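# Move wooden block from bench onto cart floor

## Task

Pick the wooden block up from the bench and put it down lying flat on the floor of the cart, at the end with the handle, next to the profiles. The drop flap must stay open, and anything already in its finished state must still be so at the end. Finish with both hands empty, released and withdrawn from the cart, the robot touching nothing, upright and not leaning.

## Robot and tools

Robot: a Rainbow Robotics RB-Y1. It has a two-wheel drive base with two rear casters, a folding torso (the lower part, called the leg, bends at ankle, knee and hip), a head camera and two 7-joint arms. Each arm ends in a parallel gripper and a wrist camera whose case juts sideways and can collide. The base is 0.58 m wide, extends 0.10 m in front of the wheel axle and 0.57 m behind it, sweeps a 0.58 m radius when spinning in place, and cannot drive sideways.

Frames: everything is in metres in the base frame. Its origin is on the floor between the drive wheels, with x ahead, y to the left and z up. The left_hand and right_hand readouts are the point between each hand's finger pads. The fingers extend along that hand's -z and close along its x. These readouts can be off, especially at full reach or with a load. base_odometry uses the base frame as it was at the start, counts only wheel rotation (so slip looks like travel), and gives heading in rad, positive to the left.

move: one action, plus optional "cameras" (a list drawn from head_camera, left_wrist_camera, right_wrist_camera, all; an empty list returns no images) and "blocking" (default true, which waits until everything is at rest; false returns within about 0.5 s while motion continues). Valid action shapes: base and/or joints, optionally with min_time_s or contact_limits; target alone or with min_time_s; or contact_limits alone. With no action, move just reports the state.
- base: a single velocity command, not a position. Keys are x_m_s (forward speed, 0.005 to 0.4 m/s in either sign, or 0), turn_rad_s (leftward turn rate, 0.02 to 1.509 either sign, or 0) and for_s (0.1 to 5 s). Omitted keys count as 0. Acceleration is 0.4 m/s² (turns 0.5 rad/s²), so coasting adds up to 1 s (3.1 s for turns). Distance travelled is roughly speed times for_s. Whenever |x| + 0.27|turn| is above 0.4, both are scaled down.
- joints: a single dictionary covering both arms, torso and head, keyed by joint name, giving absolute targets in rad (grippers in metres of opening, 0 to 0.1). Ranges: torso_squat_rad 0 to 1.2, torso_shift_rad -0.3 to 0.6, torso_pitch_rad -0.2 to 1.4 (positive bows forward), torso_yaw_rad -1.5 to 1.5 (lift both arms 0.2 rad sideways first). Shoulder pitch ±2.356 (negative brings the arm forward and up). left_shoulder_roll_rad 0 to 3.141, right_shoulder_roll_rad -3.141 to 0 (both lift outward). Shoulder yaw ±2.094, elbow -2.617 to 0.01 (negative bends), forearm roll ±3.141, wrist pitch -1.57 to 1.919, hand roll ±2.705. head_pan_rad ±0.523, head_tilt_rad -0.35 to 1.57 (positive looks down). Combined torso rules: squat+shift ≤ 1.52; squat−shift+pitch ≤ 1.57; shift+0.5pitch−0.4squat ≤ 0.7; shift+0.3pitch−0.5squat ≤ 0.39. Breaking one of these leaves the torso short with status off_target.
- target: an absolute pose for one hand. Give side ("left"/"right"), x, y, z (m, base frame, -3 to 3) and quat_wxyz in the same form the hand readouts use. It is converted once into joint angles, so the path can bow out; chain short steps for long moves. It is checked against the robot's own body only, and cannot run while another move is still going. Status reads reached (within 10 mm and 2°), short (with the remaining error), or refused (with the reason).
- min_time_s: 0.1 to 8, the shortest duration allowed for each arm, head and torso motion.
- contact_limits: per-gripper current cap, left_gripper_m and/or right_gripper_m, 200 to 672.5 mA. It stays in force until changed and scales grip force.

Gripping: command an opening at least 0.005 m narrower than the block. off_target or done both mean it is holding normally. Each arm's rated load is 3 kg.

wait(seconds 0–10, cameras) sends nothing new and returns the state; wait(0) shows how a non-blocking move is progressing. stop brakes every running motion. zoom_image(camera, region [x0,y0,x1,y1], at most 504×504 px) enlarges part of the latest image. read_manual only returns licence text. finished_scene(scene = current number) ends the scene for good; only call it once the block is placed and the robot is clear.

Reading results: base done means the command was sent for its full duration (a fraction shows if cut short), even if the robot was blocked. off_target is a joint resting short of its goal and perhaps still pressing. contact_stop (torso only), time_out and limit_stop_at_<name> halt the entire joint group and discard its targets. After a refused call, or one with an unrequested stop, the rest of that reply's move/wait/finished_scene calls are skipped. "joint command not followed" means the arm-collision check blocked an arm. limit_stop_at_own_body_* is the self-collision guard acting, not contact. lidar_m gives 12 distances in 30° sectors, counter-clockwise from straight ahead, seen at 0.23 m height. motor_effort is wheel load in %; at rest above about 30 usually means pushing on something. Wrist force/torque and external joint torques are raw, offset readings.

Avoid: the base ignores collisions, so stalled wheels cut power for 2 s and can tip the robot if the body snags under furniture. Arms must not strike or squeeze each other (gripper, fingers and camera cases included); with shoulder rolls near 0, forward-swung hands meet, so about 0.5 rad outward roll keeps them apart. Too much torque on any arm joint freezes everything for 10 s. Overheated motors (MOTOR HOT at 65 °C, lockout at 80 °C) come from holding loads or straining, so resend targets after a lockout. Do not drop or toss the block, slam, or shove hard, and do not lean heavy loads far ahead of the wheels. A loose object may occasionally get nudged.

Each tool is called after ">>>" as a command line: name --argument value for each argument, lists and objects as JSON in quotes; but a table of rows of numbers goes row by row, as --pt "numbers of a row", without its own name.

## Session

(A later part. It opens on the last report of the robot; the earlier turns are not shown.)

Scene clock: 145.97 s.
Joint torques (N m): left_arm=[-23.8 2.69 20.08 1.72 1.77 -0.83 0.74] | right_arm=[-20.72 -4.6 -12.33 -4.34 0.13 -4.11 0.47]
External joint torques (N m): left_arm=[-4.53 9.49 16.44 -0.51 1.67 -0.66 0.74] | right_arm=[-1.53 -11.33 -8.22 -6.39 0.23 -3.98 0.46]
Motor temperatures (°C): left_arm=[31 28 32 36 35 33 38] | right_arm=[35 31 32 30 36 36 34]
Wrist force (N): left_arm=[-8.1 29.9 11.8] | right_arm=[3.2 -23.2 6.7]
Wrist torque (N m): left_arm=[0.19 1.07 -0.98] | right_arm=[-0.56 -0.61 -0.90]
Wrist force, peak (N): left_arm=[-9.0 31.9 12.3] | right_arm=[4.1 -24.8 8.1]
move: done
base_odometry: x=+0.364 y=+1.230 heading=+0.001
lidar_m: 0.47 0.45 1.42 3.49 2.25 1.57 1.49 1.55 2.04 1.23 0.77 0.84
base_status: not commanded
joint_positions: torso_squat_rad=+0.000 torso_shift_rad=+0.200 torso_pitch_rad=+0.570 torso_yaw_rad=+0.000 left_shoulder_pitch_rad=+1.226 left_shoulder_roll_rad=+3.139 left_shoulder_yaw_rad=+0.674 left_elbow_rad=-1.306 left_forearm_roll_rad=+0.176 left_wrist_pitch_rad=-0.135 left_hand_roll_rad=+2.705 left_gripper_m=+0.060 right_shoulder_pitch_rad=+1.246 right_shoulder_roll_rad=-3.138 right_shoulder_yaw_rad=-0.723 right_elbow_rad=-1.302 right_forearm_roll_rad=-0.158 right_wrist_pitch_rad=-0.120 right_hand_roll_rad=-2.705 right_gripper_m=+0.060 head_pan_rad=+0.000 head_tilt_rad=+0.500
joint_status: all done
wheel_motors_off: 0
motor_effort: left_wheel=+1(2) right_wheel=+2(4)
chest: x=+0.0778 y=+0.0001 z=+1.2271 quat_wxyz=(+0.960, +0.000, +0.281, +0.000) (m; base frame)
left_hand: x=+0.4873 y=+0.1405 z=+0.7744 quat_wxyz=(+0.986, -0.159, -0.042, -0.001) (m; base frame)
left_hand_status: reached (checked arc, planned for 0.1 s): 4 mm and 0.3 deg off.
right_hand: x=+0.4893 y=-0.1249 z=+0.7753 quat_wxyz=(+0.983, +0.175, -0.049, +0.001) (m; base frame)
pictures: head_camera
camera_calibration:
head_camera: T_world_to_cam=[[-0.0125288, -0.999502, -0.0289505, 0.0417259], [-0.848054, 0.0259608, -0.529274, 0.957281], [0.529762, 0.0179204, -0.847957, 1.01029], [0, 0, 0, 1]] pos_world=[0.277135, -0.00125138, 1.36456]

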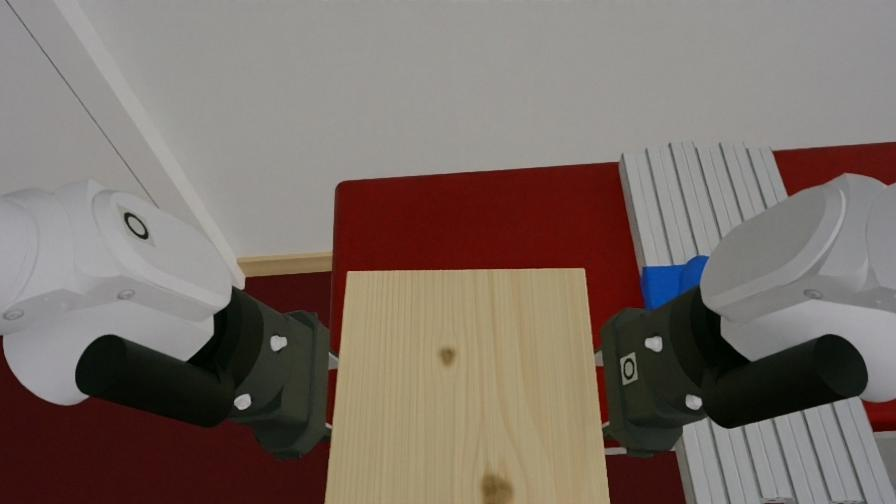

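>>> move --target '{"side":"right","x":0.488,"y":-0.119,"z":0.775,"quat_wxyz":[0.984,0.174,-0.045,0.002]}' --cameras '[]'

>>> move --target '{"side":"left","x":0.488,"y":0.135,"z":0.775,"quat_wxyz":[0.987,-0.158,-0.04,-0.002]}' --cameras '["head_camera"]'

>>> move --joints '{"torso_pitch_rad":0.55}' --min_time_s 1.0

Scene clock: 148.37 s.
Joint torques (N m): left_arm=[-24.16 4.13 20.93 1.86 1.9 -0.88 0.93] | right_arm=[-22.29 -10.08 -18.05 -6.47 -0.2 -5.12 0.47]
External joint torques (N m): left_arm=[-4.89 10.94 17.3 -0.37 1.81 -0.71 0.94] | right_arm=[-3.13 -16.8 -13.87 -8.49 -0.11 -5 0.46]
Motor temperatures (°C): left_arm=[31 28 32 36 35 33 38] | right_arm=[35 31 32 30 36 36 34]
Wrist force (N): left_arm=[-7.7 31.8 12.7] | right_arm=[2.2 -33.1 13.3]
Wrist torque (N m): left_arm=[0.31 1.08 -1.07] | right_arm=[-0.78 -0.63 -0.61]
Wrist force, peak (N): left_arm=[-7.6 33.5 14.3] | right_arm=[3.2 -35.5 13.6]
move: done
base_odometry: x=+0.364 y=+1.230 heading=+0.001
lidar_m: 0.46 0.46 1.43 3.50 2.25 1.58 1.50 1.54 2.04 1.22 0.77 0.83
base_status: not commanded
joint_positions: torso_squat_rad=+0.000 torso_shift_rad=+0.200 torso_pitch_rad=+0.570 torso_yaw_rad=+0.000 left_shoulder_pitch_rad=+1.226 left_shoulder_roll_rad=+3.138 left_shoulder_yaw_rad=+0.674 left_elbow_rad=-1.306 left_forearm_roll_rad=+0.176 left_wrist_pitch_rad=-0.135 left_hand_roll_rad=+2.705 left_gripper_m=+0.060 right_shoulder_pitch_rad=+1.250 right_shoulder_roll_rad=-3.137 right_shoulder_yaw_rad=-0.731 right_elbow_rad=-1.302 right_forearm_roll_rad=-0.154 right_wrist_pitch_rad=-0.115 right_hand_roll_rad=-2.705 right_gripper_m=+0.060 head_pan_rad=+0.000 head_tilt_rad=+0.500
joint_status: all done
wheel_motors_off: 0
motor_effort: left_wheel=+0(1) right_wheel=+3(5)
chest: x=+0.0778 y=+0.0001 z=+1.2272 quat_wxyz=(+0.960, +0.000, +0.281, +0.000) (m; base frame)
left_hand: x=+0.4873 y=+0.1406 z=+0.7744 quat_wxyz=(+0.986, -0.159, -0.042, -0.001) (m; base frame)
right_hand: x=+0.4895 y=-0.1234 z=+0.7751 quat_wxyz=(+0.983, +0.177, -0.051, +0.000) (m; base frame)
right_hand_status: reached (checked arc, planned for 0.1 s): 5 mm and 0.8 deg off.
pictures: none
No camera images: "cameras" was empty.

Scene clock: 148.90 s.
Joint torques (N m): left_arm=[-24.87 7.01 25.05 1.69 2.38 -1.02 1.12] | right_arm=[-22.56 -10.8 -18.1 -6.6 -0.29 -5.33 0.42]
External joint torques (N m): left_arm=[-5.61 13.82 21.37 -0.52 2.29 -0.85 1.13] | right_arm=[-3.39 -17.53 -13.93 -8.62 -0.2 -5.2 0.41]
Motor temperatures (°C): left_arm=[31 28 32 36 35 33 38] | right_arm=[35 31 32 30 36 36 34]
Wrist force (N): left_arm=[-8.1 38.4 19.0] | right_arm=[2.6 -35.6 13.0]
Wrist torque (N m): left_arm=[0.35 1.42 -1.31] | right_arm=[-0.79 -0.65 -0.42]
Wrist force, peak (N): left_arm=[-9.0 40.6 21.4] | right_arm=[3.4 -37.3 13.4]
move: done
base_odometry: x=+0.364 y=+1.230 heading=+0.001
lidar_m: 0.46 0.46 1.42 3.52 2.26 1.57 1.49 1.55 2.04 1.21 0.77 0.84
base_status: not commanded
joint_positions: torso_squat_rad=+0.000 torso_shift_rad=+0.200 torso_pitch_rad=+0.569 torso_yaw_rad=+0.000 left_shoulder_pitch_rad=+1.229 left_shoulder_roll_rad=+3.137 left_shoulder_yaw_rad=+0.679 left_elbow_rad=-1.307 left_forearm_roll_rad=+0.173 left_wrist_pitch_rad=-0.131 left_hand_roll_rad=+2.705 left_gripper_m=+0.060 right_shoulder_pitch_rad=+1.251 right_shoulder_roll_rad=-3.136 right_shoulder_yaw_rad=-0.731 right_elbow_rad=-1.302 right_forearm_roll_rad=-0.154 right_wrist_pitch_rad=-0.114 right_hand_roll_rad=-2.705 right_gripper_m=+0.060 head_pan_rad=+0.000 head_tilt_rad=+0.500
joint_status: all done
wheel_motors_off: 0
motor_effort: left_wheel=+1(2) right_wheel=+3(4)
chest: x=+0.0777 y=+0.0001 z=+1.2272 quat_wxyz=(+0.960, +0.000, +0.281, +0.000) (m; base frame)
left_hand: x=+0.4873 y=+0.1396 z=+0.7742 quat_wxyz=(+0.986, -0.160, -0.043, -0.001) (m; base frame)
left_hand_status: reached (checked arc, planned for 0.1 s): 5 mm and 0.5 deg off.
right_hand: x=+0.4895 y=-0.1236 z=+0.7751 quat_wxyz=(+0.983, +0.177, -0.051, +0.000) (m; base frame)
pictures: head_camera
camera_calibration:
head_camera: T_world_to_cam=[[-0.0126089, -0.9995, -0.0290052, 0.0418234], [-0.84789, 0.0260631, -0.529531, 0.957469], [0.530022, 0.0179164, -0.847795, 1.01019], [0, 0, 0, 1]] pos_world=[0.276934, -0.00125106, 1.36465]

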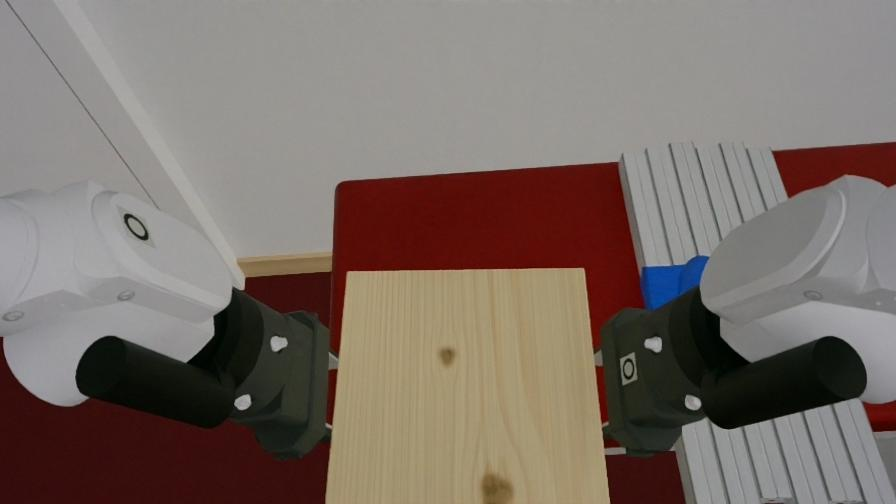

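Scene clock: 150.20 s.
Joint torques (N m): left_arm=[-28.23 4.84 25.03 1.67 2.42 -2.17 1.14] | right_arm=[-26.06 -10.64 -18.1 -6.46 -0.42 -5.48 0.46]
External joint torques (N m): left_arm=[-8.74 11.72 21.31 -0.71 2.32 -2.03 1.15] | right_arm=[-6.67 -17.45 -13.88 -8.64 -0.32 -5.39 0.46]
Motor temperatures (°C): left_arm=[31 28 32 36 35 33 38] | right_arm=[35 31 32 30 36 37 34]
Wrist force (N): left_arm=[-7.0 38.1 -4.1] | right_arm=[4.0 -36.6 -2.7]
Wrist torque (N m): left_arm=[0.61 0.47 -1.24] | right_arm=[-1.06 -0.16 -0.58]
Wrist force, peak (N): left_arm=[-8.6 39.7 18.8] | right_arm=[4.1 -37.0 -2.4]
move: done
base_odometry: x=+0.364 y=+1.230 heading=+0.001
lidar_m: 0.46 0.46 1.43 3.50 2.24 1.57 1.49 1.55 2.05 1.22 0.75 0.81
base_status: not commanded
joint_positions: torso_squat_rad=+0.000 torso_shift_rad=+0.200 torso_pitch_rad=+0.551 torso_yaw_rad=+0.000 left_shoulder_pitch_rad=+1.230 left_shoulder_roll_rad=+3.138 left_shoulder_yaw_rad=+0.679 left_elbow_rad=-1.307 left_forearm_roll_rad=+0.173 left_wrist_pitch_rad=-0.131 left_hand_roll_rad=+2.705 left_gripper_m=+0.060 right_shoulder_pitch_rad=+1.251 right_shoulder_roll_rad=-3.136 right_shoulder_yaw_rad=-0.731 right_elbow_rad=-1.302 right_forearm_roll_rad=-0.154 right_wrist_pitch_rad=-0.114 right_hand_roll_rad=-2.705 right_gripper_m=+0.060 head_pan_rad=+0.000 head_tilt_rad=+0.500
joint_status: all done
wheel_motors_off: 0
motor_effort: left_wheel=+0(2) right_wheel=+3(4)
chest: x=+0.0732 y=+0.0001 z=+1.2302 quat_wxyz=(+0.962, +0.000, +0.272, +0.000) (m; base frame)
left_hand: x=+0.4907 y=+0.1395 z=+0.7846 quat_wxyz=(+0.986, -0.160, -0.052, -0.003) (m; base frame)
right_hand: x=+0.4930 y=-0.1237 z=+0.7856 quat_wxyz=(+0.982, +0.177, -0.060, +0.001) (m; base frame)
pictures: head_camera, left_wrist_camera, right_wrist_camera
camera_calibration:
head_camera: T_world_to_cam=[[-0.0120641, -0.9995, -0.0292346, 0.0420936], [-0.837893, 0.0260605, -0.545212, 0.973756], [0.545701, 0.017918, -0.837788, 1.00162], [0, 0, 0, 1]] pos_world=[0.269825, -0.00125107, 1.37128]
left_wrist_camera: T_world_to_cam=[[0.995636, 0.0344748, 0.0867182, -0.56193], [-0.0382775, -0.696621, 0.716417, -0.417065], [0.0851081, -0.71661, -0.692262, 0.673825], [0, 0, 0, 1]] pos_world=[0.486166, 0.211705, 0.813985]
right_wrist_camera: T_world_to_cam=[[-0.988322, 0.000501864, -0.152377, 0.605684], [-0.117794, 0.631833, 0.766102, -0.438462], [0.096661, 0.775105, -0.624395, 0.610962], [0, 0, 0, 1]] pos_world=[0.487906, -0.196829, 0.809681]

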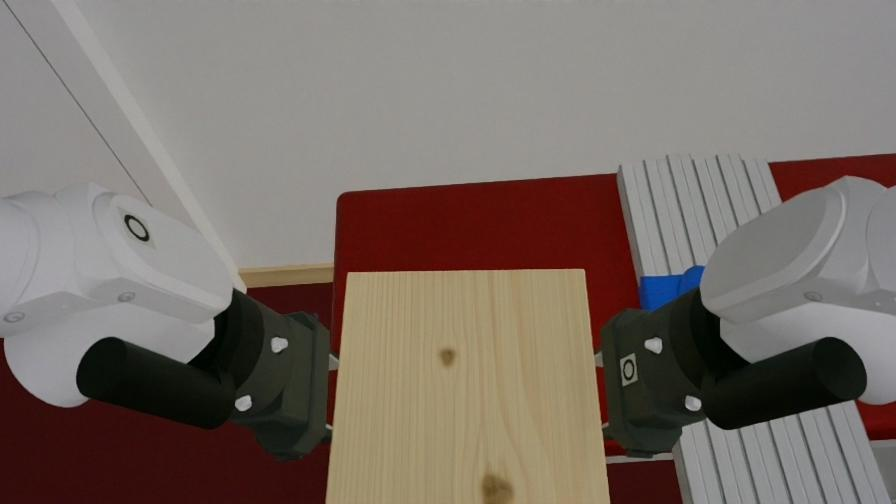

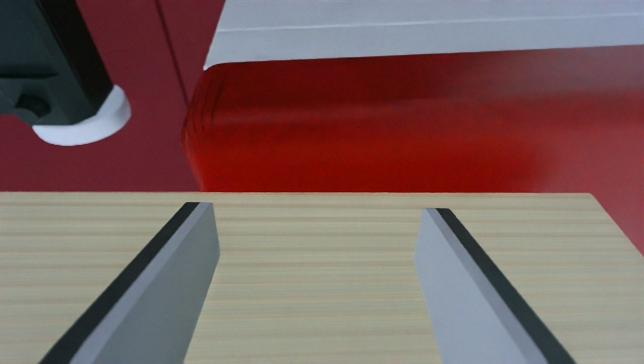

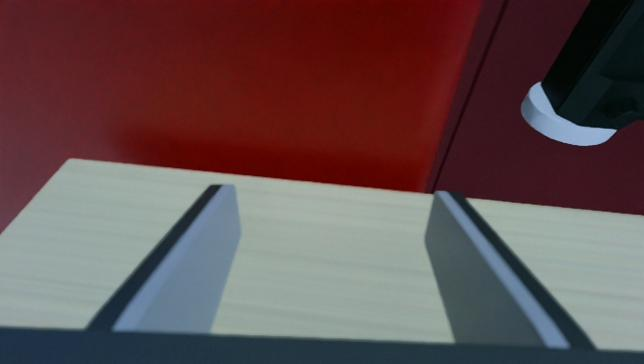

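>>> move --joints '{"left_shoulder_yaw_rad":0.690,"right_shoulder_yaw_rad":-0.742}' --cameras '[]'

>>> move --joints '{"torso_pitch_rad":0.50}' --min_time_s 1.0 --cameras '["head_camera"]'

Scene clock: 153.67 s.
Joint torques (N m): left_arm=[-30.96 9.42 31.94 -0.61 3.31 -4 1.53] | right_arm=[-29.55 -14.36 -25.67 -8.37 -1.2 -6.79 0.23]
External joint torques (N m): left_arm=[-11.45 16.31 28.19 -3 3.22 -3.86 1.54] | right_arm=[-10.16 -21.17 -21.4 -10.55 -1.1 -6.69 0.22]
Motor temperatures (°C): left_arm=[31 28 32 36 35 33 38] | right_arm=[35 31 32 30 36 37 34]
Wrist force (N): left_arm=[-5.5 52.6 1.2] | right_arm=[3.4 -50.8 2.3]
Wrist torque (N m): left_arm=[0.97 0.58 -1.80] | right_arm=[-1.46 0.06 0.09]
Wrist force, peak (N): left_arm=[-3.6 58.2 2.5] | right_arm=[4.5 -55.8 4.1]
move: done
base_odometry: x=+0.364 y=+1.230 heading=+0.001
lidar_m: 0.46 0.46 1.43 3.50 2.24 1.56 1.49 1.56 2.04 1.23 0.77 0.83
base_status: not commanded
joint_positions: torso_squat_rad=+0.000 torso_shift_rad=+0.200 torso_pitch_rad=+0.551 torso_yaw_rad=+0.000 left_shoulder_pitch_rad=+1.231 left_shoulder_roll_rad=+3.137 left_shoulder_yaw_rad=+0.683 left_elbow_rad=-1.306 left_forearm_roll_rad=+0.173 left_wrist_pitch_rad=-0.130 left_hand_roll_rad=+2.705 left_gripper_m=+0.060 right_shoulder_pitch_rad=+1.252 right_shoulder_roll_rad=-3.135 right_shoulder_yaw_rad=-0.737 right_elbow_rad=-1.302 right_forearm_roll_rad=-0.154 right_wrist_pitch_rad=-0.114 right_hand_roll_rad=-2.705 right_gripper_m=+0.060 head_pan_rad=+0.000 head_tilt_rad=+0.500
joint_status: all done
wheel_motors_off: 0
motor_effort: left_wheel=+1(1) right_wheel=+1(4)
chest: x=+0.0731 y=+0.0001 z=+1.2302 quat_wxyz=(+0.962, +0.000, +0.272, +0.000) (m; base frame)
left_hand: x=+0.4915 y=+0.1386 z=+0.7851 quat_wxyz=(+0.985, -0.162, -0.053, -0.002) (m; base frame)
right_hand: x=+0.4938 y=-0.1219 z=+0.7864 quat_wxyz=(+0.982, +0.179, -0.061, +0.000) (m; base frame)
pictures: none
No camera images: "cameras" was empty.

Scene clock: 154.97 s.
Joint torques (N m): left_arm=[-31.71 9.48 32.02 -0.25 3.17 -3.94 1.47] | right_arm=[-30.45 -14.46 -25.82 -8.02 -1.27 -6.57 0.07]
External joint torques (N m): left_arm=[-11.59 16.54 28.12 -3.13 3.08 -3.9 1.48] | right_arm=[-10.46 -21.44 -21.41 -10.65 -1.16 -6.56 0.06]
Motor temperatures (°C): left_arm=[32 28 32 36 35 33 38] | right_arm=[35 31 33 30 36 37 34]
Wrist force (N): left_arm=[-5.7 51.9 1.1] | right_arm=[3.3 -50.7 2.9]
Wrist torque (N m): left_arm=[0.92 0.64 -1.76] | right_arm=[-1.42 0.11 0.09]
Wrist force, peak (N): left_arm=[-6.2 53.2 0.3] | right_arm=[2.9 -51.3 2.8]
move: done
base_odometry: x=+0.364 y=+1.230 heading=+0.001
lidar_m: 0.45 0.45 1.44 3.50 2.24 1.57 1.49 1.54 2.03 1.24 0.77 0.84
base_status: not commanded
joint_positions: torso_squat_rad=+0.000 torso_shift_rad=+0.200 torso_pitch_rad=+0.501 torso_yaw_rad=+0.000 left_shoulder_pitch_rad=+1.231 left_shoulder_roll_rad=+3.137 left_shoulder_yaw_rad=+0.683 left_elbow_rad=-1.306 left_forearm_roll_rad=+0.173 left_wrist_pitch_rad=-0.130 left_hand_roll_rad=+2.705 left_gripper_m=+0.060 right_shoulder_pitch_rad=+1.252 right_shoulder_roll_rad=-3.135 right_shoulder_yaw_rad=-0.737 right_elbow_rad=-1.302 right_forearm_roll_rad=-0.154 right_wrist_pitch_rad=-0.114 right_hand_roll_rad=-2.705 right_gripper_m=+0.060 head_pan_rad=+0.000 head_tilt_rad=+0.500
joint_status: all done
wheel_motors_off: 0
motor_effort: left_wheel=+0(1) right_wheel=+1(4)
chest: x=+0.0598 y=+0.0001 z=+1.2379 quat_wxyz=(+0.969, +0.000, +0.248, +0.000) (m; base frame)
left_hand: x=+0.4999 y=+0.1386 z=+0.8143 quat_wxyz=(+0.984, -0.162, -0.078, -0.006) (m; base frame)
right_hand: x=+0.5021 y=-0.1219 z=+0.8157 quat_wxyz=(+0.980, +0.179, -0.085, +0.005) (m; base frame)
pictures: head_camera
camera_calibration:
head_camera: T_world_to_cam=[[-0.0106462, -0.999502, -0.0297209, 0.0426759], [-0.809587, 0.026061, -0.586421, 1.01614], [0.586903, 0.0178185, -0.809461, 0.977851], [0, 0, 0, 1]] pos_world=[0.249205, -0.00125082, 1.38869]

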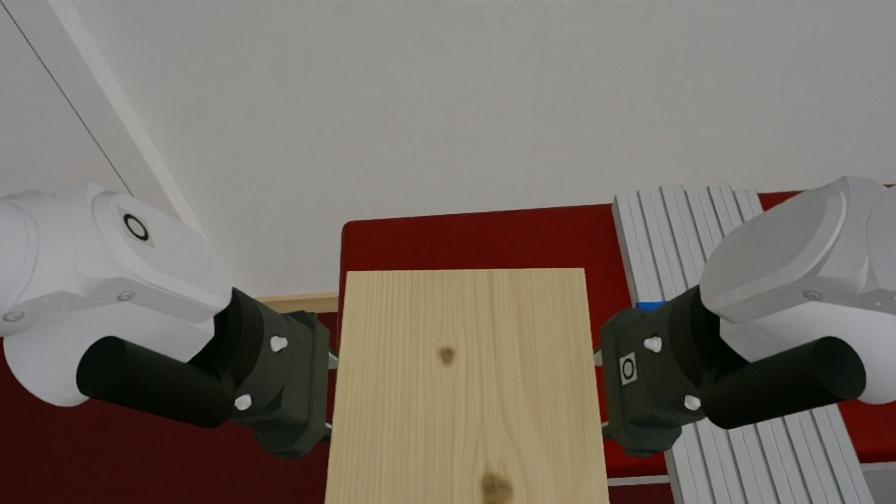

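>>> move --base '{"x_m_s": -0.25, "for_s": 1.6}' --cameras '[]'

>>> move --base '{"turn_rad_s": -0.5, "for_s": 3.1416}' --cameras '["head_camera"]'

>>> move --base '{"x_m_s": 0.3, "for_s": 4.93}' --cameras '[]'

>>> move --base '{"turn_rad_s": 0.5, "for_s": 3.2}' --cameras '["head_camera"]'

Scene clock: 165.43 s.
Joint torques (N m): left_arm=[-32.86 9.58 32.22 -0.47 3.23 -3.93 1.57] | right_arm=[-31.49 -14.36 -25.63 -7.87 -1.3 -6.54 0.04]
External joint torques (N m): left_arm=[-12.74 16.63 28.32 -3.35 3.13 -3.89 1.58] | right_arm=[-11.5 -21.34 -21.22 -10.5 -1.2 -6.53 0.03]
Motor temperatures (°C): left_arm=[32 28 33 36 35 33 38] | right_arm=[36 31 33 31 36 37 34]
Wrist force (N): left_arm=[-5.9 51.1 1.4] | right_arm=[3.1 -49.6 3.3]
Wrist torque (N m): left_arm=[0.95 0.63 -1.76] | right_arm=[-1.43 0.06 0.08]
Wrist force, peak (N): left_arm=[-6.2 53.4 1.1] | right_arm=[3.2 -51.6 3.2]
move: done
base_odometry: x=-0.036 y=+1.230 heading=+0.003
lidar_m: 0.86 1.50 1.97 4.39 1.65 1.15 1.09 1.14 1.51 3.57 1.26 1.06
base_status: done (sent for 1.6 of 1.6 s)
joint_positions: torso_squat_rad=+0.000 torso_shift_rad=+0.200 torso_pitch_rad=+0.501 torso_yaw_rad=+0.000 left_shoulder_pitch_rad=+1.231 left_shoulder_roll_rad=+3.137 left_shoulder_yaw_rad=+0.683 left_elbow_rad=-1.306 left_forearm_roll_rad=+0.173 left_wrist_pitch_rad=-0.130 left_hand_roll_rad=+2.705 left_gripper_m=+0.060 right_shoulder_pitch_rad=+1.253 right_shoulder_roll_rad=-3.135 right_shoulder_yaw_rad=-0.737 right_elbow_rad=-1.302 right_forearm_roll_rad=-0.154 right_wrist_pitch_rad=-0.114 right_hand_roll_rad=-2.705 right_gripper_m=+0.060 head_pan_rad=+0.000 head_tilt_rad=+0.500
joint_status: not commanded
wheel_motors_off: 0
motor_effort: left_wheel=+16(35) right_wheel=-15(27)
chest: x=+0.0598 y=+0.0001 z=+1.2379 quat_wxyz=(+0.969, +0.000, +0.248, +0.000) (m; base frame)
left_hand: x=+0.4999 y=+0.1387 z=+0.8143 quat_wxyz=(+0.984, -0.162, -0.078, -0.006) (m; base frame)
right_hand: x=+0.5020 y=-0.1220 z=+0.8156 quat_wxyz=(+0.980, +0.179, -0.085, +0.005) (m; base frame)
pictures: none
No camera images: "cameras" was empty.

Scene clock: 169.90 s.
Joint torques (N m): left_arm=[-32.49 9.54 32.22 -0.44 3.36 -3.94 1.52] | right_arm=[-31.4 -14.66 -25.92 -7.83 -1.3 -6.55 0.06]
External joint torques (N m): left_arm=[-12.37 16.6 28.32 -3.32 3.26 -3.9 1.53] | right_arm=[-11.42 -21.64 -21.52 -10.46 -1.19 -6.54 0.05]
Motor temperatures (°C): left_arm=[32 28 33 36 35 33 38] | right_arm=[36 31 33 31 36 38 34]
Wrist force (N): left_arm=[-5.8 51.1 0.8] | right_arm=[3.5 -49.5 3.1]
Wrist torque (N m): left_arm=[0.99 0.65 -1.71] | right_arm=[-1.36 0.10 0.05]
Wrist force, peak (N): left_arm=[-6.5 52.7 0.7] | right_arm=[2.6 -51.0 2.4]
move: done
base_odometry: x=-0.036 y=+1.230 heading=-1.563
lidar_m: 3.51 1.27 1.06 0.84 1.50 1.96 4.39 1.66 1.17 1.10 1.12 1.48
base_status: done (sent for 3.13 of 3.13 s)
joint_positions: torso_squat_rad=+0.000 torso_shift_rad=+0.200 torso_pitch_rad=+0.501 torso_yaw_rad=+0.000 left_shoulder_pitch_rad=+1.231 left_shoulder_roll_rad=+3.137 left_shoulder_yaw_rad=+0.683 left_elbow_rad=-1.306 left_forearm_roll_rad=+0.173 left_wrist_pitch_rad=-0.130 left_hand_roll_rad=+2.705 left_gripper_m=+0.060 right_shoulder_pitch_rad=+1.253 right_shoulder_roll_rad=-3.135 right_shoulder_yaw_rad=-0.737 right_elbow_rad=-1.302 right_forearm_roll_rad=-0.154 right_wrist_pitch_rad=-0.114 right_hand_roll_rad=-2.705 right_gripper_m=+0.060 head_pan_rad=+0.000 head_tilt_rad=+0.500
joint_status: not commanded
wheel_motors_off: 0
motor_effort: left_wheel=+17(37) right_wheel=-7(38)
chest: x=+0.0598 y=+0.0001 z=+1.2379 quat_wxyz=(+0.969, +0.000, +0.248, +0.000) (m; base frame)
left_hand: x=+0.4999 y=+0.1387 z=+0.8143 quat_wxyz=(+0.984, -0.162, -0.078, -0.006) (m; base frame)
right_hand: x=+0.5020 y=-0.1220 z=+0.8156 quat_wxyz=(+0.980, +0.179, -0.085, +0.005) (m; base frame)
pictures: head_camera
camera_calibration:
head_camera: T_world_to_cam=[[-0.010646, -0.999502, -0.0297208, 0.0426758], [-0.809587, 0.0260608, -0.586421, 1.01614], [0.586903, 0.0178185, -0.809461, 0.977851], [0, 0, 0, 1]] pos_world=[0.249205, -0.00125082, 1.38869]

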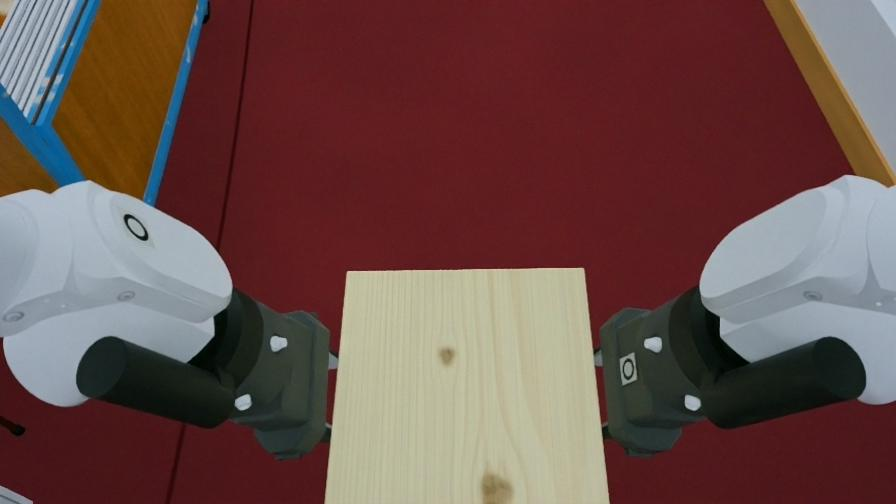

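Scene clock: 175.90 s.
Joint torques (N m): left_arm=[-31.97 9.61 32.37 -0.55 3.18 -4 1.67] | right_arm=[-31.5 -14.37 -25.68 -8.35 -1.34 -6.62 0.15]
External joint torques (N m): left_arm=[-11.86 16.67 28.47 -3.43 3.08 -3.95 1.68] | right_arm=[-11.52 -21.36 -21.27 -10.99 -1.23 -6.61 0.14]
Motor temperatures (°C): left_arm=[33 28 33 36 35 33 38] | right_arm=[36 31 33 31 36 38 34]
Wrist force (N): left_arm=[-6.6 51.0 1.3] | right_arm=[3.2 -49.6 3.1]
Wrist torque (N m): left_arm=[0.96 0.52 -1.73] | right_arm=[-1.37 0.04 0.03]
Wrist force, peak (N): left_arm=[-6.4 52.4 0.9] | right_arm=[2.6 -51.0 2.9]
move: done
base_odometry: x=-0.025 y=-0.250 heading=-1.563
lidar_m: 3.23 1.07 0.76 0.72 0.74 1.82 5.02 1.54 1.07 1.01 1.03 1.35
base_status: done (sent for 4.93 of 4.93 s)
joint_positions: torso_squat_rad=+0.000 torso_shift_rad=+0.200 torso_pitch_rad=+0.501 torso_yaw_rad=+0.000 left_shoulder_pitch_rad=+1.231 left_shoulder_roll_rad=+3.137 left_shoulder_yaw_rad=+0.683 left_elbow_rad=-1.306 left_forearm_roll_rad=+0.173 left_wrist_pitch_rad=-0.130 left_hand_roll_rad=+2.705 left_gripper_m=+0.060 right_shoulder_pitch_rad=+1.253 right_shoulder_roll_rad=-3.135 right_shoulder_yaw_rad=-0.737 right_elbow_rad=-1.302 right_forearm_roll_rad=-0.154 right_wrist_pitch_rad=-0.114 right_hand_roll_rad=-2.705 right_gripper_m=+0.060 head_pan_rad=+0.000 head_tilt_rad=+0.500
joint_status: not commanded
wheel_motors_off: 0
motor_effort: left_wheel=-1(43) right_wheel=-2(27)
chest: x=+0.0599 y=+0.0001 z=+1.2379 quat_wxyz=(+0.969, +0.000, +0.248, +0.000) (m; base frame)
left_hand: x=+0.5000 y=+0.1387 z=+0.8142 quat_wxyz=(+0.984, -0.162, -0.078, -0.006) (m; base frame)
right_hand: x=+0.5021 y=-0.1221 z=+0.8155 quat_wxyz=(+0.980, +0.179, -0.085, +0.005) (m; base frame)
pictures: none
No camera images: "cameras" was empty.

Scene clock: 180.43 s.
Joint torques (N m): left_arm=[-32.01 9.54 32.42 -0.39 3.28 -4.05 1.6] | right_arm=[-31.69 -14.93 -26.11 -8.31 -1.35 -6.65 0.15]
External joint torques (N m): left_arm=[-11.9 16.6 28.52 -3.26 3.19 -4.01 1.61] | right_arm=[-11.71 -21.92 -21.71 -10.95 -1.24 -6.64 0.14]
Motor temperatures (°C): left_arm=[33 28 33 36 35 33 38] | right_arm=[36 31 33 31 36 38 34]
Wrist force (N): left_arm=[-5.9 51.4 1.3] | right_arm=[3.0 -50.1 2.5]
Wrist torque (N m): left_arm=[0.86 0.64 -1.73] | right_arm=[-1.38 0.05 0.02]
Wrist force, peak (N): left_arm=[-6.7 52.3 0.6] | right_arm=[3.3 -50.9 2.2]
move: done
base_odometry: x=-0.025 y=-0.250 heading=+0.036
lidar_m: 0.72 0.76 1.80 4.24 1.47 1.06 1.00 1.06 1.43 3.69 1.05 0.75
base_status: done (sent for 3.2 of 3.2 s)
joint_positions: torso_squat_rad=+0.000 torso_shift_rad=+0.200 torso_pitch_rad=+0.501 torso_yaw_rad=+0.000 left_shoulder_pitch_rad=+1.231 left_shoulder_roll_rad=+3.137 left_shoulder_yaw_rad=+0.683 left_elbow_rad=-1.306 left_forearm_roll_rad=+0.173 left_wrist_pitch_rad=-0.130 left_hand_roll_rad=+2.705 left_gripper_m=+0.060 right_shoulder_pitch_rad=+1.253 right_shoulder_roll_rad=-3.135 right_shoulder_yaw_rad=-0.737 right_elbow_rad=-1.302 right_forearm_roll_rad=-0.154 right_wrist_pitch_rad=-0.114 right_hand_roll_rad=-2.705 right_gripper_m=+0.060 head_pan_rad=+0.000 head_tilt_rad=+0.500
joint_status: not commanded
wheel_motors_off: 0
motor_effort: left_wheel=-5(35) right_wheel=+13(28)
chest: x=+0.0599 y=+0.0001 z=+1.2379 quat_wxyz=(+0.969, +0.000, +0.248, +0.000) (m; base frame)
left_hand: x=+0.4999 y=+0.1387 z=+0.8142 quat_wxyz=(+0.984, -0.162, -0.078, -0.006) (m; base frame)
right_hand: x=+0.5021 y=-0.1221 z=+0.8155 quat_wxyz=(+0.980, +0.179, -0.085, +0.005) (m; base frame)
pictures: head_camera
camera_calibration:
head_camera: T_world_to_cam=[[-0.0105684, -0.999504, -0.029661, 0.0425731], [-0.809669, 0.0259604, -0.586313, 1.01601], [0.586792, 0.0178192, -0.809542, 0.977991], [0, 0, 0, 1]] pos_world=[0.249206, -0.00125112, 1.38869]

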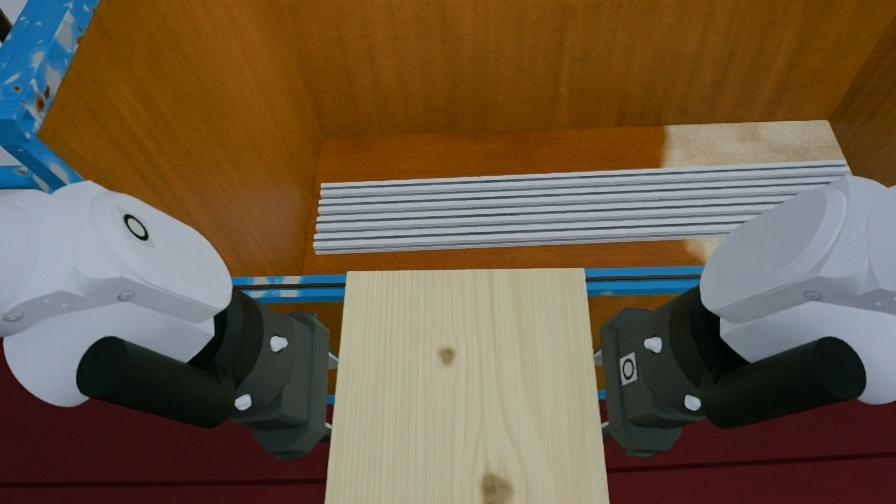

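>>> move --base '{"x_m_s": 0.2, "for_s": 2.03}' --cameras '["head_camera"]'

>>> move --joints '{"torso_pitch_rad": 0.57}' --min_time_s 1.0 --cameras '["head_camera","left_wrist_camera","right_wrist_camera"]'

Scene clock: 196.43 s.
Joint torques (N m): left_arm=[-32.39 9.16 32.43 -0.49 3.2 -4.02 1.55] | right_arm=[-31.96 -14.63 -25.76 -8.26 -1.28 -6.7 0.05]
External joint torques (N m): left_arm=[-12.28 16.21 28.53 -3.37 3.1 -3.98 1.57] | right_arm=[-11.98 -21.62 -21.35 -10.89 -1.17 -6.69 0.04]
Motor temperatures (°C): left_arm=[33 28 34 36 35 33 38] | right_arm=[37 31 34 31 36 38 34]
Wrist force (N): left_arm=[-6.5 51.2 0.7] | right_arm=[2.6 -50.1 2.0]
Wrist torque (N m): left_arm=[0.98 0.57 -1.73] | right_arm=[-1.39 0.03 0.04]
Wrist force, peak (N): left_arm=[-7.3 52.4 0.7] | right_arm=[2.8 -50.5 3.4]
move: done
base_odometry: x=+0.382 y=-0.236 heading=+0.036
lidar_m: 0.31 0.34 0.45 4.21 2.06 1.47 1.40 1.48 1.98 4.85 0.47 0.33
base_status: done (sent for 2.03 of 2.03 s)
joint_positions: torso_squat_rad=+0.000 torso_shift_rad=+0.200 torso_pitch_rad=+0.501 torso_yaw_rad=+0.000 left_shoulder_pitch_rad=+1.231 left_shoulder_roll_rad=+3.137 left_shoulder_yaw_rad=+0.683 left_elbow_rad=-1.306 left_forearm_roll_rad=+0.173 left_wrist_pitch_rad=-0.130 left_hand_roll_rad=+2.705 left_gripper_m=+0.060 right_shoulder_pitch_rad=+1.253 right_shoulder_roll_rad=-3.135 right_shoulder_yaw_rad=-0.737 right_elbow_rad=-1.302 right_forearm_roll_rad=-0.154 right_wrist_pitch_rad=-0.114 right_hand_roll_rad=-2.705 right_gripper_m=+0.060 head_pan_rad=+0.000 head_tilt_rad=+0.500
joint_status: not commanded
wheel_motors_off: 0
motor_effort: left_wheel=-2(26) right_wheel=+1(43)
chest: x=+0.0599 y=+0.0001 z=+1.2379 quat_wxyz=(+0.969, +0.000, +0.248, +0.000) (m; base frame)
left_hand: x=+0.4999 y=+0.1387 z=+0.8142 quat_wxyz=(+0.984, -0.162, -0.078, -0.006) (m; base frame)
right_hand: x=+0.5020 y=-0.1221 z=+0.8155 quat_wxyz=(+0.980, +0.179, -0.085, +0.005) (m; base frame)
pictures: head_camera
camera_calibration:
head_camera: T_world_to_cam=[[-0.0105684, -0.999504, -0.029661, 0.0425731], [-0.809669, 0.0259604, -0.586313, 1.01601], [0.586792, 0.0178192, -0.809542, 0.977991], [0, 0, 0, 1]] pos_world=[0.249206, -0.00125112, 1.38869]

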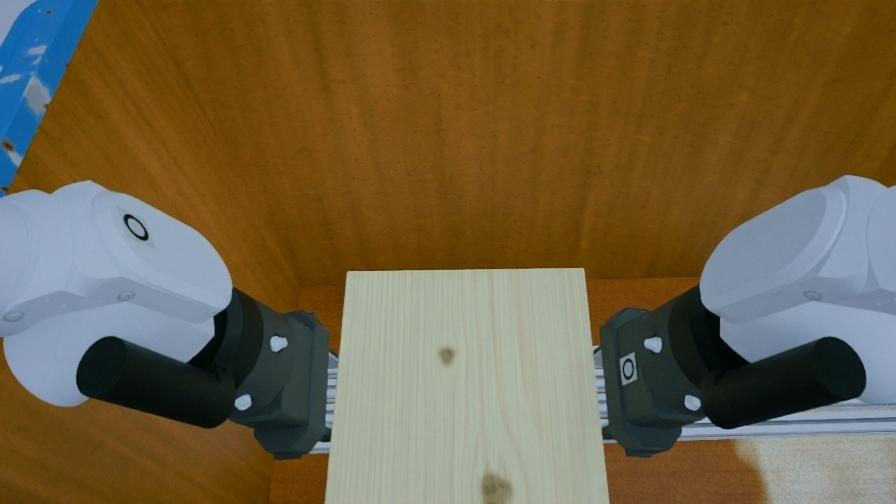

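Scene clock: 197.73 s.
Joint torques (N m): left_arm=[-31.2 9.63 32.36 -1.12 3.29 -4.12 1.61] | right_arm=[-30.77 -14.74 -25.62 -8.79 -1.29 -6.82 0.14]
External joint torques (N m): left_arm=[-11.96 16.44 28.66 -3.31 3.2 -3.94 1.61] | right_arm=[-11.62 -21.46 -21.41 -10.78 -1.19 -6.69 0.13]
Motor temperatures (°C): left_arm=[33 28 34 36 35 33 38] | right_arm=[37 31 34 31 36 38 34]
Wrist force (N): left_arm=[-5.1 50.5 0.8] | right_arm=[4.3 -49.9 2.8]
Wrist torque (N m): left_arm=[0.98 0.61 -1.73] | right_arm=[-1.38 0.07 0.04]
Wrist force, peak (N): left_arm=[-5.8 52.0 0.6] | right_arm=[3.8 -50.3 2.6]
move: done
base_odometry: x=+0.382 y=-0.236 heading=+0.036
lidar_m: 0.31 0.33 0.44 4.22 2.06 1.48 1.41 1.48 1.99 4.85 0.46 0.33
base_status: not commanded
joint_positions: torso_squat_rad=+0.000 torso_shift_rad=+0.200 torso_pitch_rad=+0.571 torso_yaw_rad=+0.000 left_shoulder_pitch_rad=+1.231 left_shoulder_roll_rad=+3.137 left_shoulder_yaw_rad=+0.683 left_elbow_rad=-1.306 left_forearm_roll_rad=+0.173 left_wrist_pitch_rad=-0.130 left_hand_roll_rad=+2.705 left_gripper_m=+0.060 right_shoulder_pitch_rad=+1.253 right_shoulder_roll_rad=-3.135 right_shoulder_yaw_rad=-0.737 right_elbow_rad=-1.302 right_forearm_roll_rad=-0.154 right_wrist_pitch_rad=-0.114 right_hand_roll_rad=-2.705 right_gripper_m=+0.060 head_pan_rad=+0.000 head_tilt_rad=+0.500
joint_status: all done
wheel_motors_off: 0
motor_effort: left_wheel=-1(2) right_wheel=+2(2)
chest: x=+0.0785 y=+0.0001 z=+1.2269 quat_wxyz=(+0.960, +0.000, +0.282, +0.000) (m; base frame)
left_hand: x=+0.4878 y=+0.1387 z=+0.7735 quat_wxyz=(+0.986, -0.162, -0.043, +0.000) (m; base frame)
right_hand: x=+0.4900 y=-0.1221 z=+0.7746 quat_wxyz=(+0.983, +0.179, -0.051, -0.002) (m; base frame)
pictures: head_camera, left_wrist_camera, right_wrist_camera
camera_calibration:
head_camera: T_world_to_cam=[[-0.0126151, -0.999504, -0.0288514, 0.0416108], [-0.848624, 0.0259623, -0.528358, 0.956607], [0.528846, 0.0178187, -0.848531, 1.01048], [0, 0, 0, 1]] pos_world=[0.277935, -0.00125112, 1.36406]
left_wrist_camera: T_world_to_cam=[[0.996993, 0.036574, 0.0683196, -0.544862], [-0.0237865, -0.694626, 0.718978, -0.419121], [0.0737525, -0.718441, -0.691667, 0.671047], [0, 0, 0, 1]] pos_world=[0.483763, 0.210903, 0.802705]
right_wrist_camera: T_world_to_cam=[[-0.990996, 0.00321013, -0.133854, 0.588464], [-0.102119, 0.628455, 0.771113, -0.443525], [0.0865969, 0.777839, -0.622469, 0.606871], [0, 0, 0, 1]] pos_world=[0.485319, -0.195201, 0.798535]

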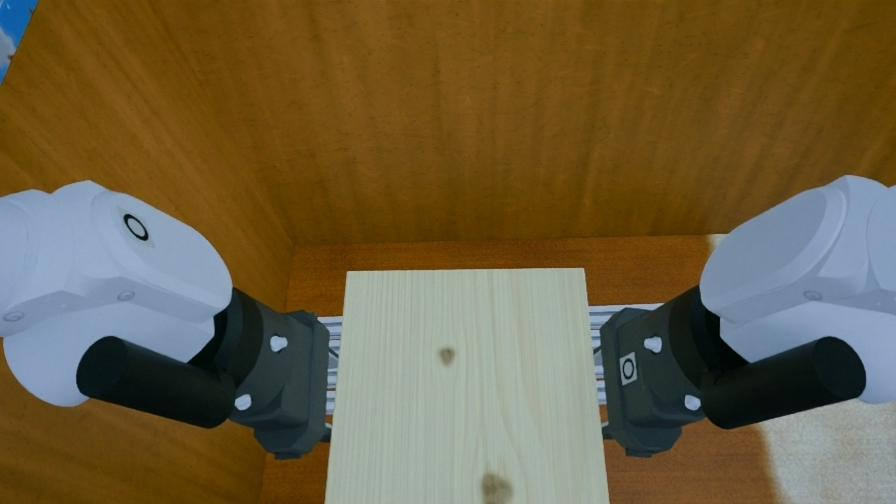

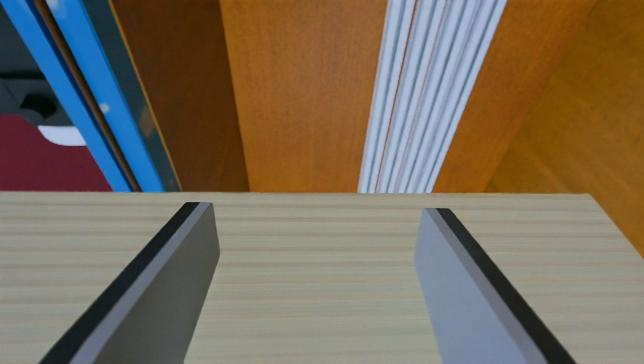

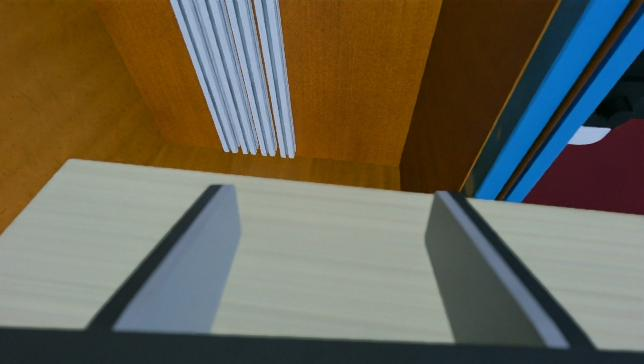

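>>> move --base '{"x_m_s": 0.02, "for_s": 1.25}' --joints '{"torso_squat_rad": 0.45}' --min_time_s 2.0

Scene clock: 205.53 s.
Joint torques (N m): left_arm=[-31.11 9.57 32.27 -1.28 3.19 -4.15 1.61] | right_arm=[-30.68 -14.92 -25.73 -8.93 -1.3 -6.89 0.05]
External joint torques (N m): left_arm=[-11.87 16.38 28.57 -3.46 3.1 -3.98 1.62] | right_arm=[-11.53 -21.65 -21.52 -10.92 -1.21 -6.76 0.04]
Motor temperatures (°C): left_arm=[33 29 34 36 35 33 38] | right_arm=[37 31 34 31 36 38 34]
Wrist force (N): left_arm=[-5.6 51.1 0.2] | right_arm=[4.3 -49.7 2.3]
Wrist torque (N m): left_arm=[0.94 0.60 -1.67] | right_arm=[-1.38 0.11 0.01]
Wrist force, peak (N): left_arm=[-5.4 52.3 0.4] | right_arm=[4.1 -50.3 2.6]
move: done
base_odometry: x=+0.407 y=-0.235 heading=+0.036
lidar_m: 0.28 0.30 0.42 4.09 2.09 1.50 1.43 1.49 2.01 4.75 0.42 0.30
base_status: done (sent for 1.27 of 1.27 s)
joint_positions: torso_squat_rad=+0.450 torso_shift_rad=+0.200 torso_pitch_rad=+0.571 torso_yaw_rad=+0.000 left_shoulder_pitch_rad=+1.231 left_shoulder_roll_rad=+3.137 left_shoulder_yaw_rad=+0.683 left_elbow_rad=-1.306 left_forearm_roll_rad=+0.173 left_wrist_pitch_rad=-0.130 left_hand_roll_rad=+2.705 left_gripper_m=+0.060 right_shoulder_pitch_rad=+1.253 right_shoulder_roll_rad=-3.135 right_shoulder_yaw_rad=-0.737 right_elbow_rad=-1.302 right_forearm_roll_rad=-0.154 right_wrist_pitch_rad=-0.114 right_hand_roll_rad=-2.705 right_gripper_m=+0.060 head_pan_rad=+0.000 head_tilt_rad=+0.500
joint_status: all done
wheel_motors_off: 0
motor_effort: left_wheel=-1(15) right_wheel=-1(18)
chest: x=+0.0646 y=+0.0001 z=+1.1586 quat_wxyz=(+0.960, +0.000, +0.281, +0.000) (m; base frame)
left_hand: x=+0.4740 y=+0.1386 z=+0.7053 quat_wxyz=(+0.986, -0.162, -0.043, +0.000) (m; base frame)
right_hand: x=+0.4762 y=-0.1221 z=+0.7064 quat_wxyz=(+0.982, +0.179, -0.051, -0.002) (m; base frame)
pictures: head_camera, left_wrist_camera, right_wrist_camera
camera_calibration:
head_camera: T_world_to_cam=[[-0.0126112, -0.999504, -0.0288546, 0.0394695], [-0.848552, 0.025963, -0.528475, 0.908824], [0.528962, 0.0178199, -0.848458, 0.959893], [0, 0, 0, 1]] pos_world=[0.263935, -0.00125112, 1.29586]
left_wrist_camera: T_world_to_cam=[[0.996983, 0.0365779, 0.0684602, -0.526451], [-0.0238846, -0.694631, 0.718969, -0.370436], [0.073853, -0.718435, -0.691662, 0.624917], [0, 0, 0, 1]] pos_world=[0.469863, 0.210903, 0.734604]
right_wrist_camera: T_world_to_cam=[[-0.990976, 0.00321518, -0.134003, 0.56566], [-0.10223, 0.628464, 0.771091, -0.392284], [0.0866951, 0.777832, -0.622464, 0.565571], [0, 0, 0, 1]] pos_world=[0.47142, -0.195201, 0.730334]

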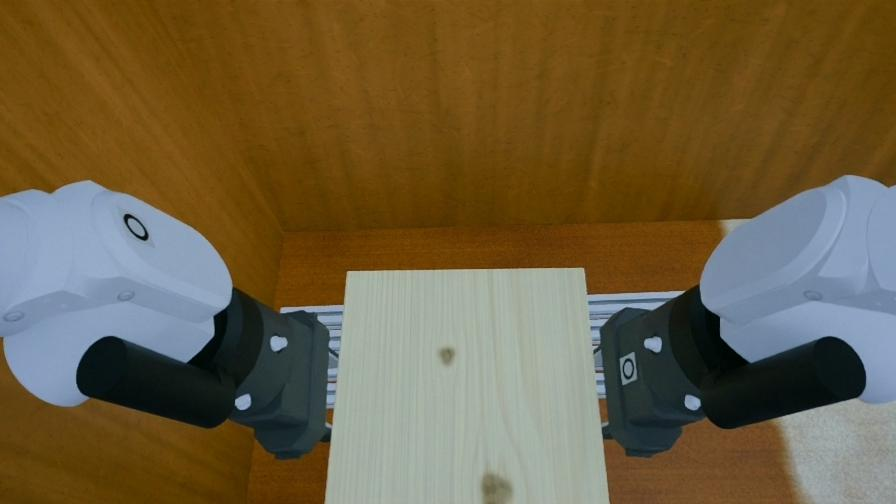

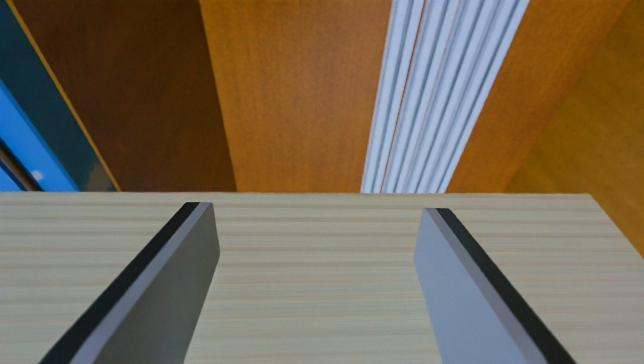

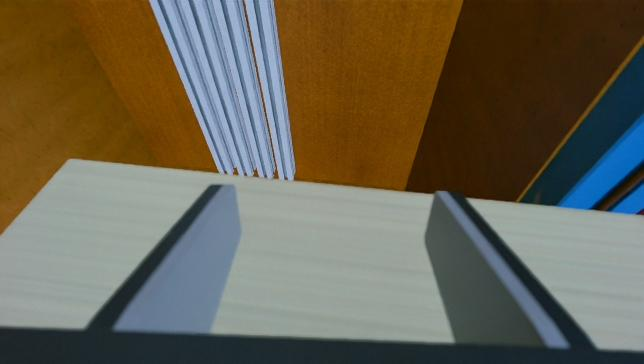

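>>> move --base '{"x_m_s": 0.01, "for_s": 0.75}' --joints '{"torso_squat_rad": 0.9, "torso_shift_rad": 0.26}' --min_time_s 2.0

Scene clock: 214.73 s.
Joint torques (N m): left_arm=[-31.11 9.51 32.27 -1.44 3.22 -4.2 1.56] | right_arm=[-30.58 -14.78 -25.73 -9.11 -1.39 -6.87 0.04]
External joint torques (N m): left_arm=[-11.88 16.32 28.57 -3.63 3.12 -4.03 1.57] | right_arm=[-11.43 -21.51 -21.52 -11.1 -1.3 -6.74 0.03]
Motor temperatures (°C): left_arm=[33 29 34 36 35 33 38] | right_arm=[37 31 34 31 36 38 34]
Wrist force (N): left_arm=[-5.1 51.6 0.2] | right_arm=[3.9 -49.8 2.5]
Wrist torque (N m): left_arm=[0.85 0.60 -1.70] | right_arm=[-1.37 0.07 0.04]
Wrist force, peak (N): left_arm=[-5.6 52.5 0.5] | right_arm=[4.9 -50.2 2.8]
move: done
base_odometry: x=+0.414 y=-0.234 heading=+0.035
lidar_m: 0.27 0.30 0.41 4.06 2.10 1.52 1.44 1.51 2.02 4.72 0.42 0.29
base_status: done (sent for 0.77 of 0.77 s)
joint_positions: torso_squat_rad=+0.900 torso_shift_rad=+0.260 torso_pitch_rad=+0.571 torso_yaw_rad=+0.000 left_shoulder_pitch_rad=+1.231 left_shoulder_roll_rad=+3.137 left_shoulder_yaw_rad=+0.683 left_elbow_rad=-1.306 left_forearm_roll_rad=+0.173 left_wrist_pitch_rad=-0.130 left_hand_roll_rad=+2.705 left_gripper_m=+0.060 right_shoulder_pitch_rad=+1.253 right_shoulder_roll_rad=-3.135 right_shoulder_yaw_rad=-0.737 right_elbow_rad=-1.302 right_forearm_roll_rad=-0.154 right_wrist_pitch_rad=-0.114 right_hand_roll_rad=-2.705 right_gripper_m=+0.060 head_pan_rad=+0.000 head_tilt_rad=+0.500
joint_status: all done
wheel_motors_off: 0
motor_effort: left_wheel=-1(12) right_wheel=+1(12)
chest: x=+0.0512 y=+0.0001 z=+0.9614 quat_wxyz=(+0.960, +0.000, +0.282, +0.000) (m; base frame)
left_hand: x=+0.4606 y=+0.1386 z=+0.5080 quat_wxyz=(+0.986, -0.162, -0.043, +0.000) (m; base frame)
right_hand: x=+0.4628 y=-0.1221 z=+0.5092 quat_wxyz=(+0.982, +0.179, -0.051, -0.002) (m; base frame)
pictures: head_camera, left_wrist_camera, right_wrist_camera
camera_calibration:
head_camera: T_world_to_cam=[[-0.0126151, -0.999504, -0.0288514, 0.0336051], [-0.848624, 0.0259623, -0.528358, 0.793076], [0.528846, 0.0178187, -0.848531, 0.79969], [0, 0, 0, 1]] pos_world=[0.250535, -0.00125112, 1.09856]
left_wrist_camera: T_world_to_cam=[[0.996983, 0.036573, 0.0684654, -0.499586], [-0.0238918, -0.694632, 0.718969, -0.228899], [0.0738531, -0.718435, -0.691662, 0.489442], [0, 0, 0, 1]] pos_world=[0.456463, 0.210903, 0.537304]
right_wrist_camera: T_world_to_cam=[[-0.990987, 0.00328662, -0.133917, 0.525916], [-0.102119, 0.628463, 0.771107, -0.241515], [0.0866961, 0.777832, -0.622463, 0.443997], [0, 0, 0, 1]] pos_world=[0.45802, -0.195301, 0.533035]

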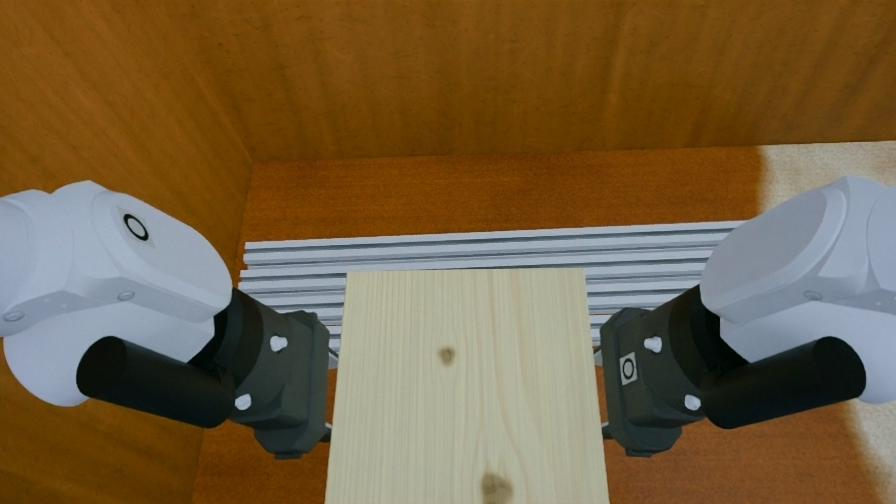

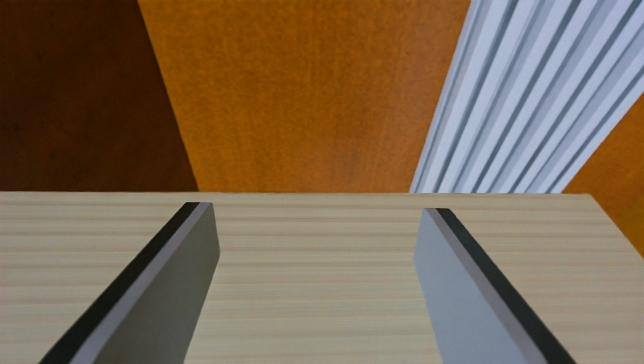

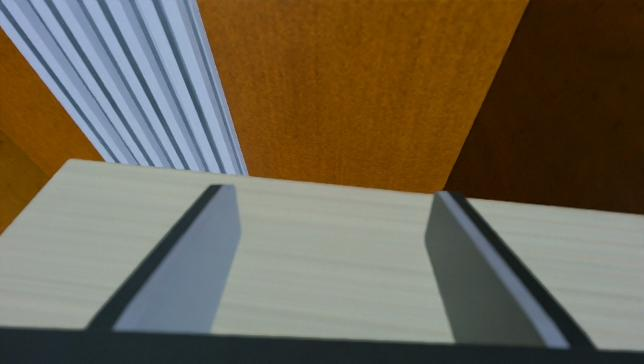

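>>> move --base '{"x_m_s": 0.02, "for_s": 1.4}' --joints '{"torso_squat_rad": 1.15, "torso_shift_rad": 0.31}' --min_time_s 2.0

Scene clock: 220.77 s.
Joint torques (N m): left_arm=[-31.45 9.7 32.24 -1.31 3.33 -4.18 1.5] | right_arm=[-30.93 -14.67 -25.87 -9.01 -1.33 -6.77 0.13]
External joint torques (N m): left_arm=[-12.21 16.51 28.54 -3.5 3.24 -4.01 1.51] | right_arm=[-11.78 -21.4 -21.66 -11.01 -1.23 -6.64 0.12]
Motor temperatures (°C): left_arm=[34 29 34 36 35 33 38] | right_arm=[37 31 34 31 36 39 34]
Wrist force (N): left_arm=[-5.8 51.5 0.3] | right_arm=[4.2 -49.4 2.1]
Wrist torque (N m): left_arm=[0.91 0.58 -1.70] | right_arm=[-1.40 0.11 0.00]
Wrist force, peak (N): left_arm=[-5.4 52.1 1.0] | right_arm=[4.8 -50.1 3.5]
move: done
base_odometry: x=+0.442 y=-0.233 heading=+0.035
lidar_m: 0.25 0.26 0.36 3.94 2.13 1.55 1.48 1.53 2.08 4.62 0.37 0.26
base_status: done (sent for 1.4 of 1.4 s)
joint_positions: torso_squat_rad=+1.150 torso_shift_rad=+0.310 torso_pitch_rad=+0.571 torso_yaw_rad=+0.000 left_shoulder_pitch_rad=+1.231 left_shoulder_roll_rad=+3.137 left_shoulder_yaw_rad=+0.683 left_elbow_rad=-1.306 left_forearm_roll_rad=+0.173 left_wrist_pitch_rad=-0.130 left_hand_roll_rad=+2.705 left_gripper_m=+0.060 right_shoulder_pitch_rad=+1.253 right_shoulder_roll_rad=-3.135 right_shoulder_yaw_rad=-0.737 right_elbow_rad=-1.302 right_forearm_roll_rad=-0.154 right_wrist_pitch_rad=-0.114 right_hand_roll_rad=-2.705 right_gripper_m=+0.060 head_pan_rad=+0.000 head_tilt_rad=+0.500
joint_status: all done
wheel_motors_off: 0
motor_effort: left_wheel=-1(15) right_wheel=+1(16)
chest: x=+0.0264 y=+0.0001 z=+0.8132 quat_wxyz=(+0.960, +0.000, +0.281, +0.000) (m; base frame)
left_hand: x=+0.4359 y=+0.1386 z=+0.3599 quat_wxyz=(+0.986, -0.162, -0.043, +0.000) (m; base frame)
right_hand: x=+0.4381 y=-0.1221 z=+0.3611 quat_wxyz=(+0.982, +0.179, -0.051, -0.001) (m; base frame)
pictures: head_camera, left_wrist_camera, right_wrist_camera
camera_calibration:
head_camera: T_world_to_cam=[[-0.0126077, -0.999504, -0.0288525, 0.0290198], [-0.848552, 0.0259589, -0.528475, 0.693959], [0.528962, 0.01782, -0.848458, 0.686989], [0, 0, 0, 1]] pos_world=[0.225835, -0.00125113, 0.950459]
left_wrist_camera: T_world_to_cam=[[0.996976, 0.0366453, 0.0685336, -0.464959], [-0.0238906, -0.694633, 0.718967, -0.123007], [0.0739525, -0.71843, -0.691657, 0.388778], [0, 0, 0, 1]] pos_world=[0.431863, 0.210903, 0.389204]
right_wrist_camera: T_world_to_cam=[[-0.990967, 0.00329167, -0.134065, 0.481754], [-0.10223, 0.628472, 0.771085, -0.129767], [0.0867943, 0.777825, -0.622459, 0.353897], [0, 0, 0, 1]] pos_world=[0.43342, -0.195301, 0.384934]

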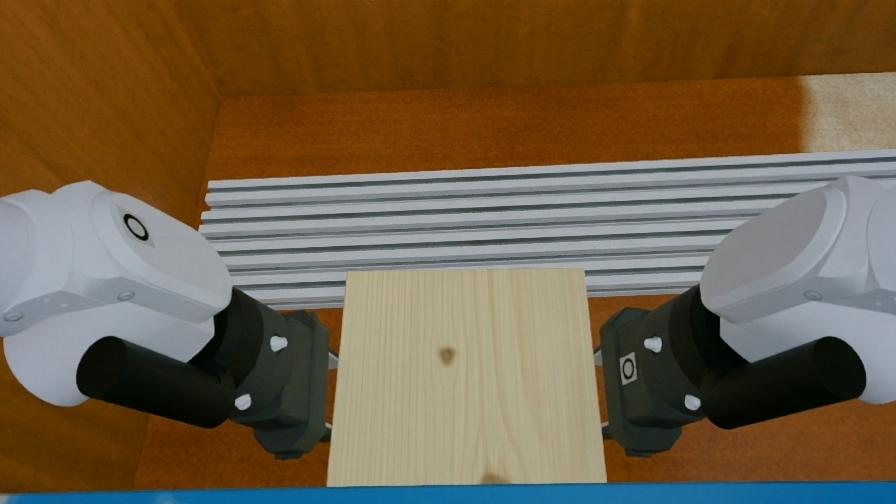

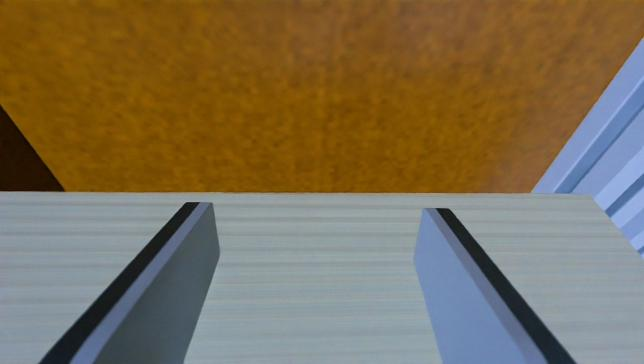

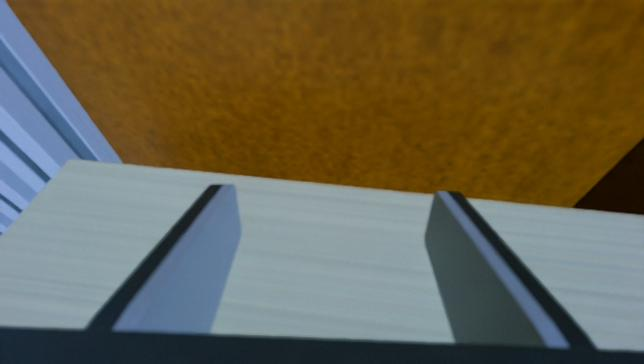

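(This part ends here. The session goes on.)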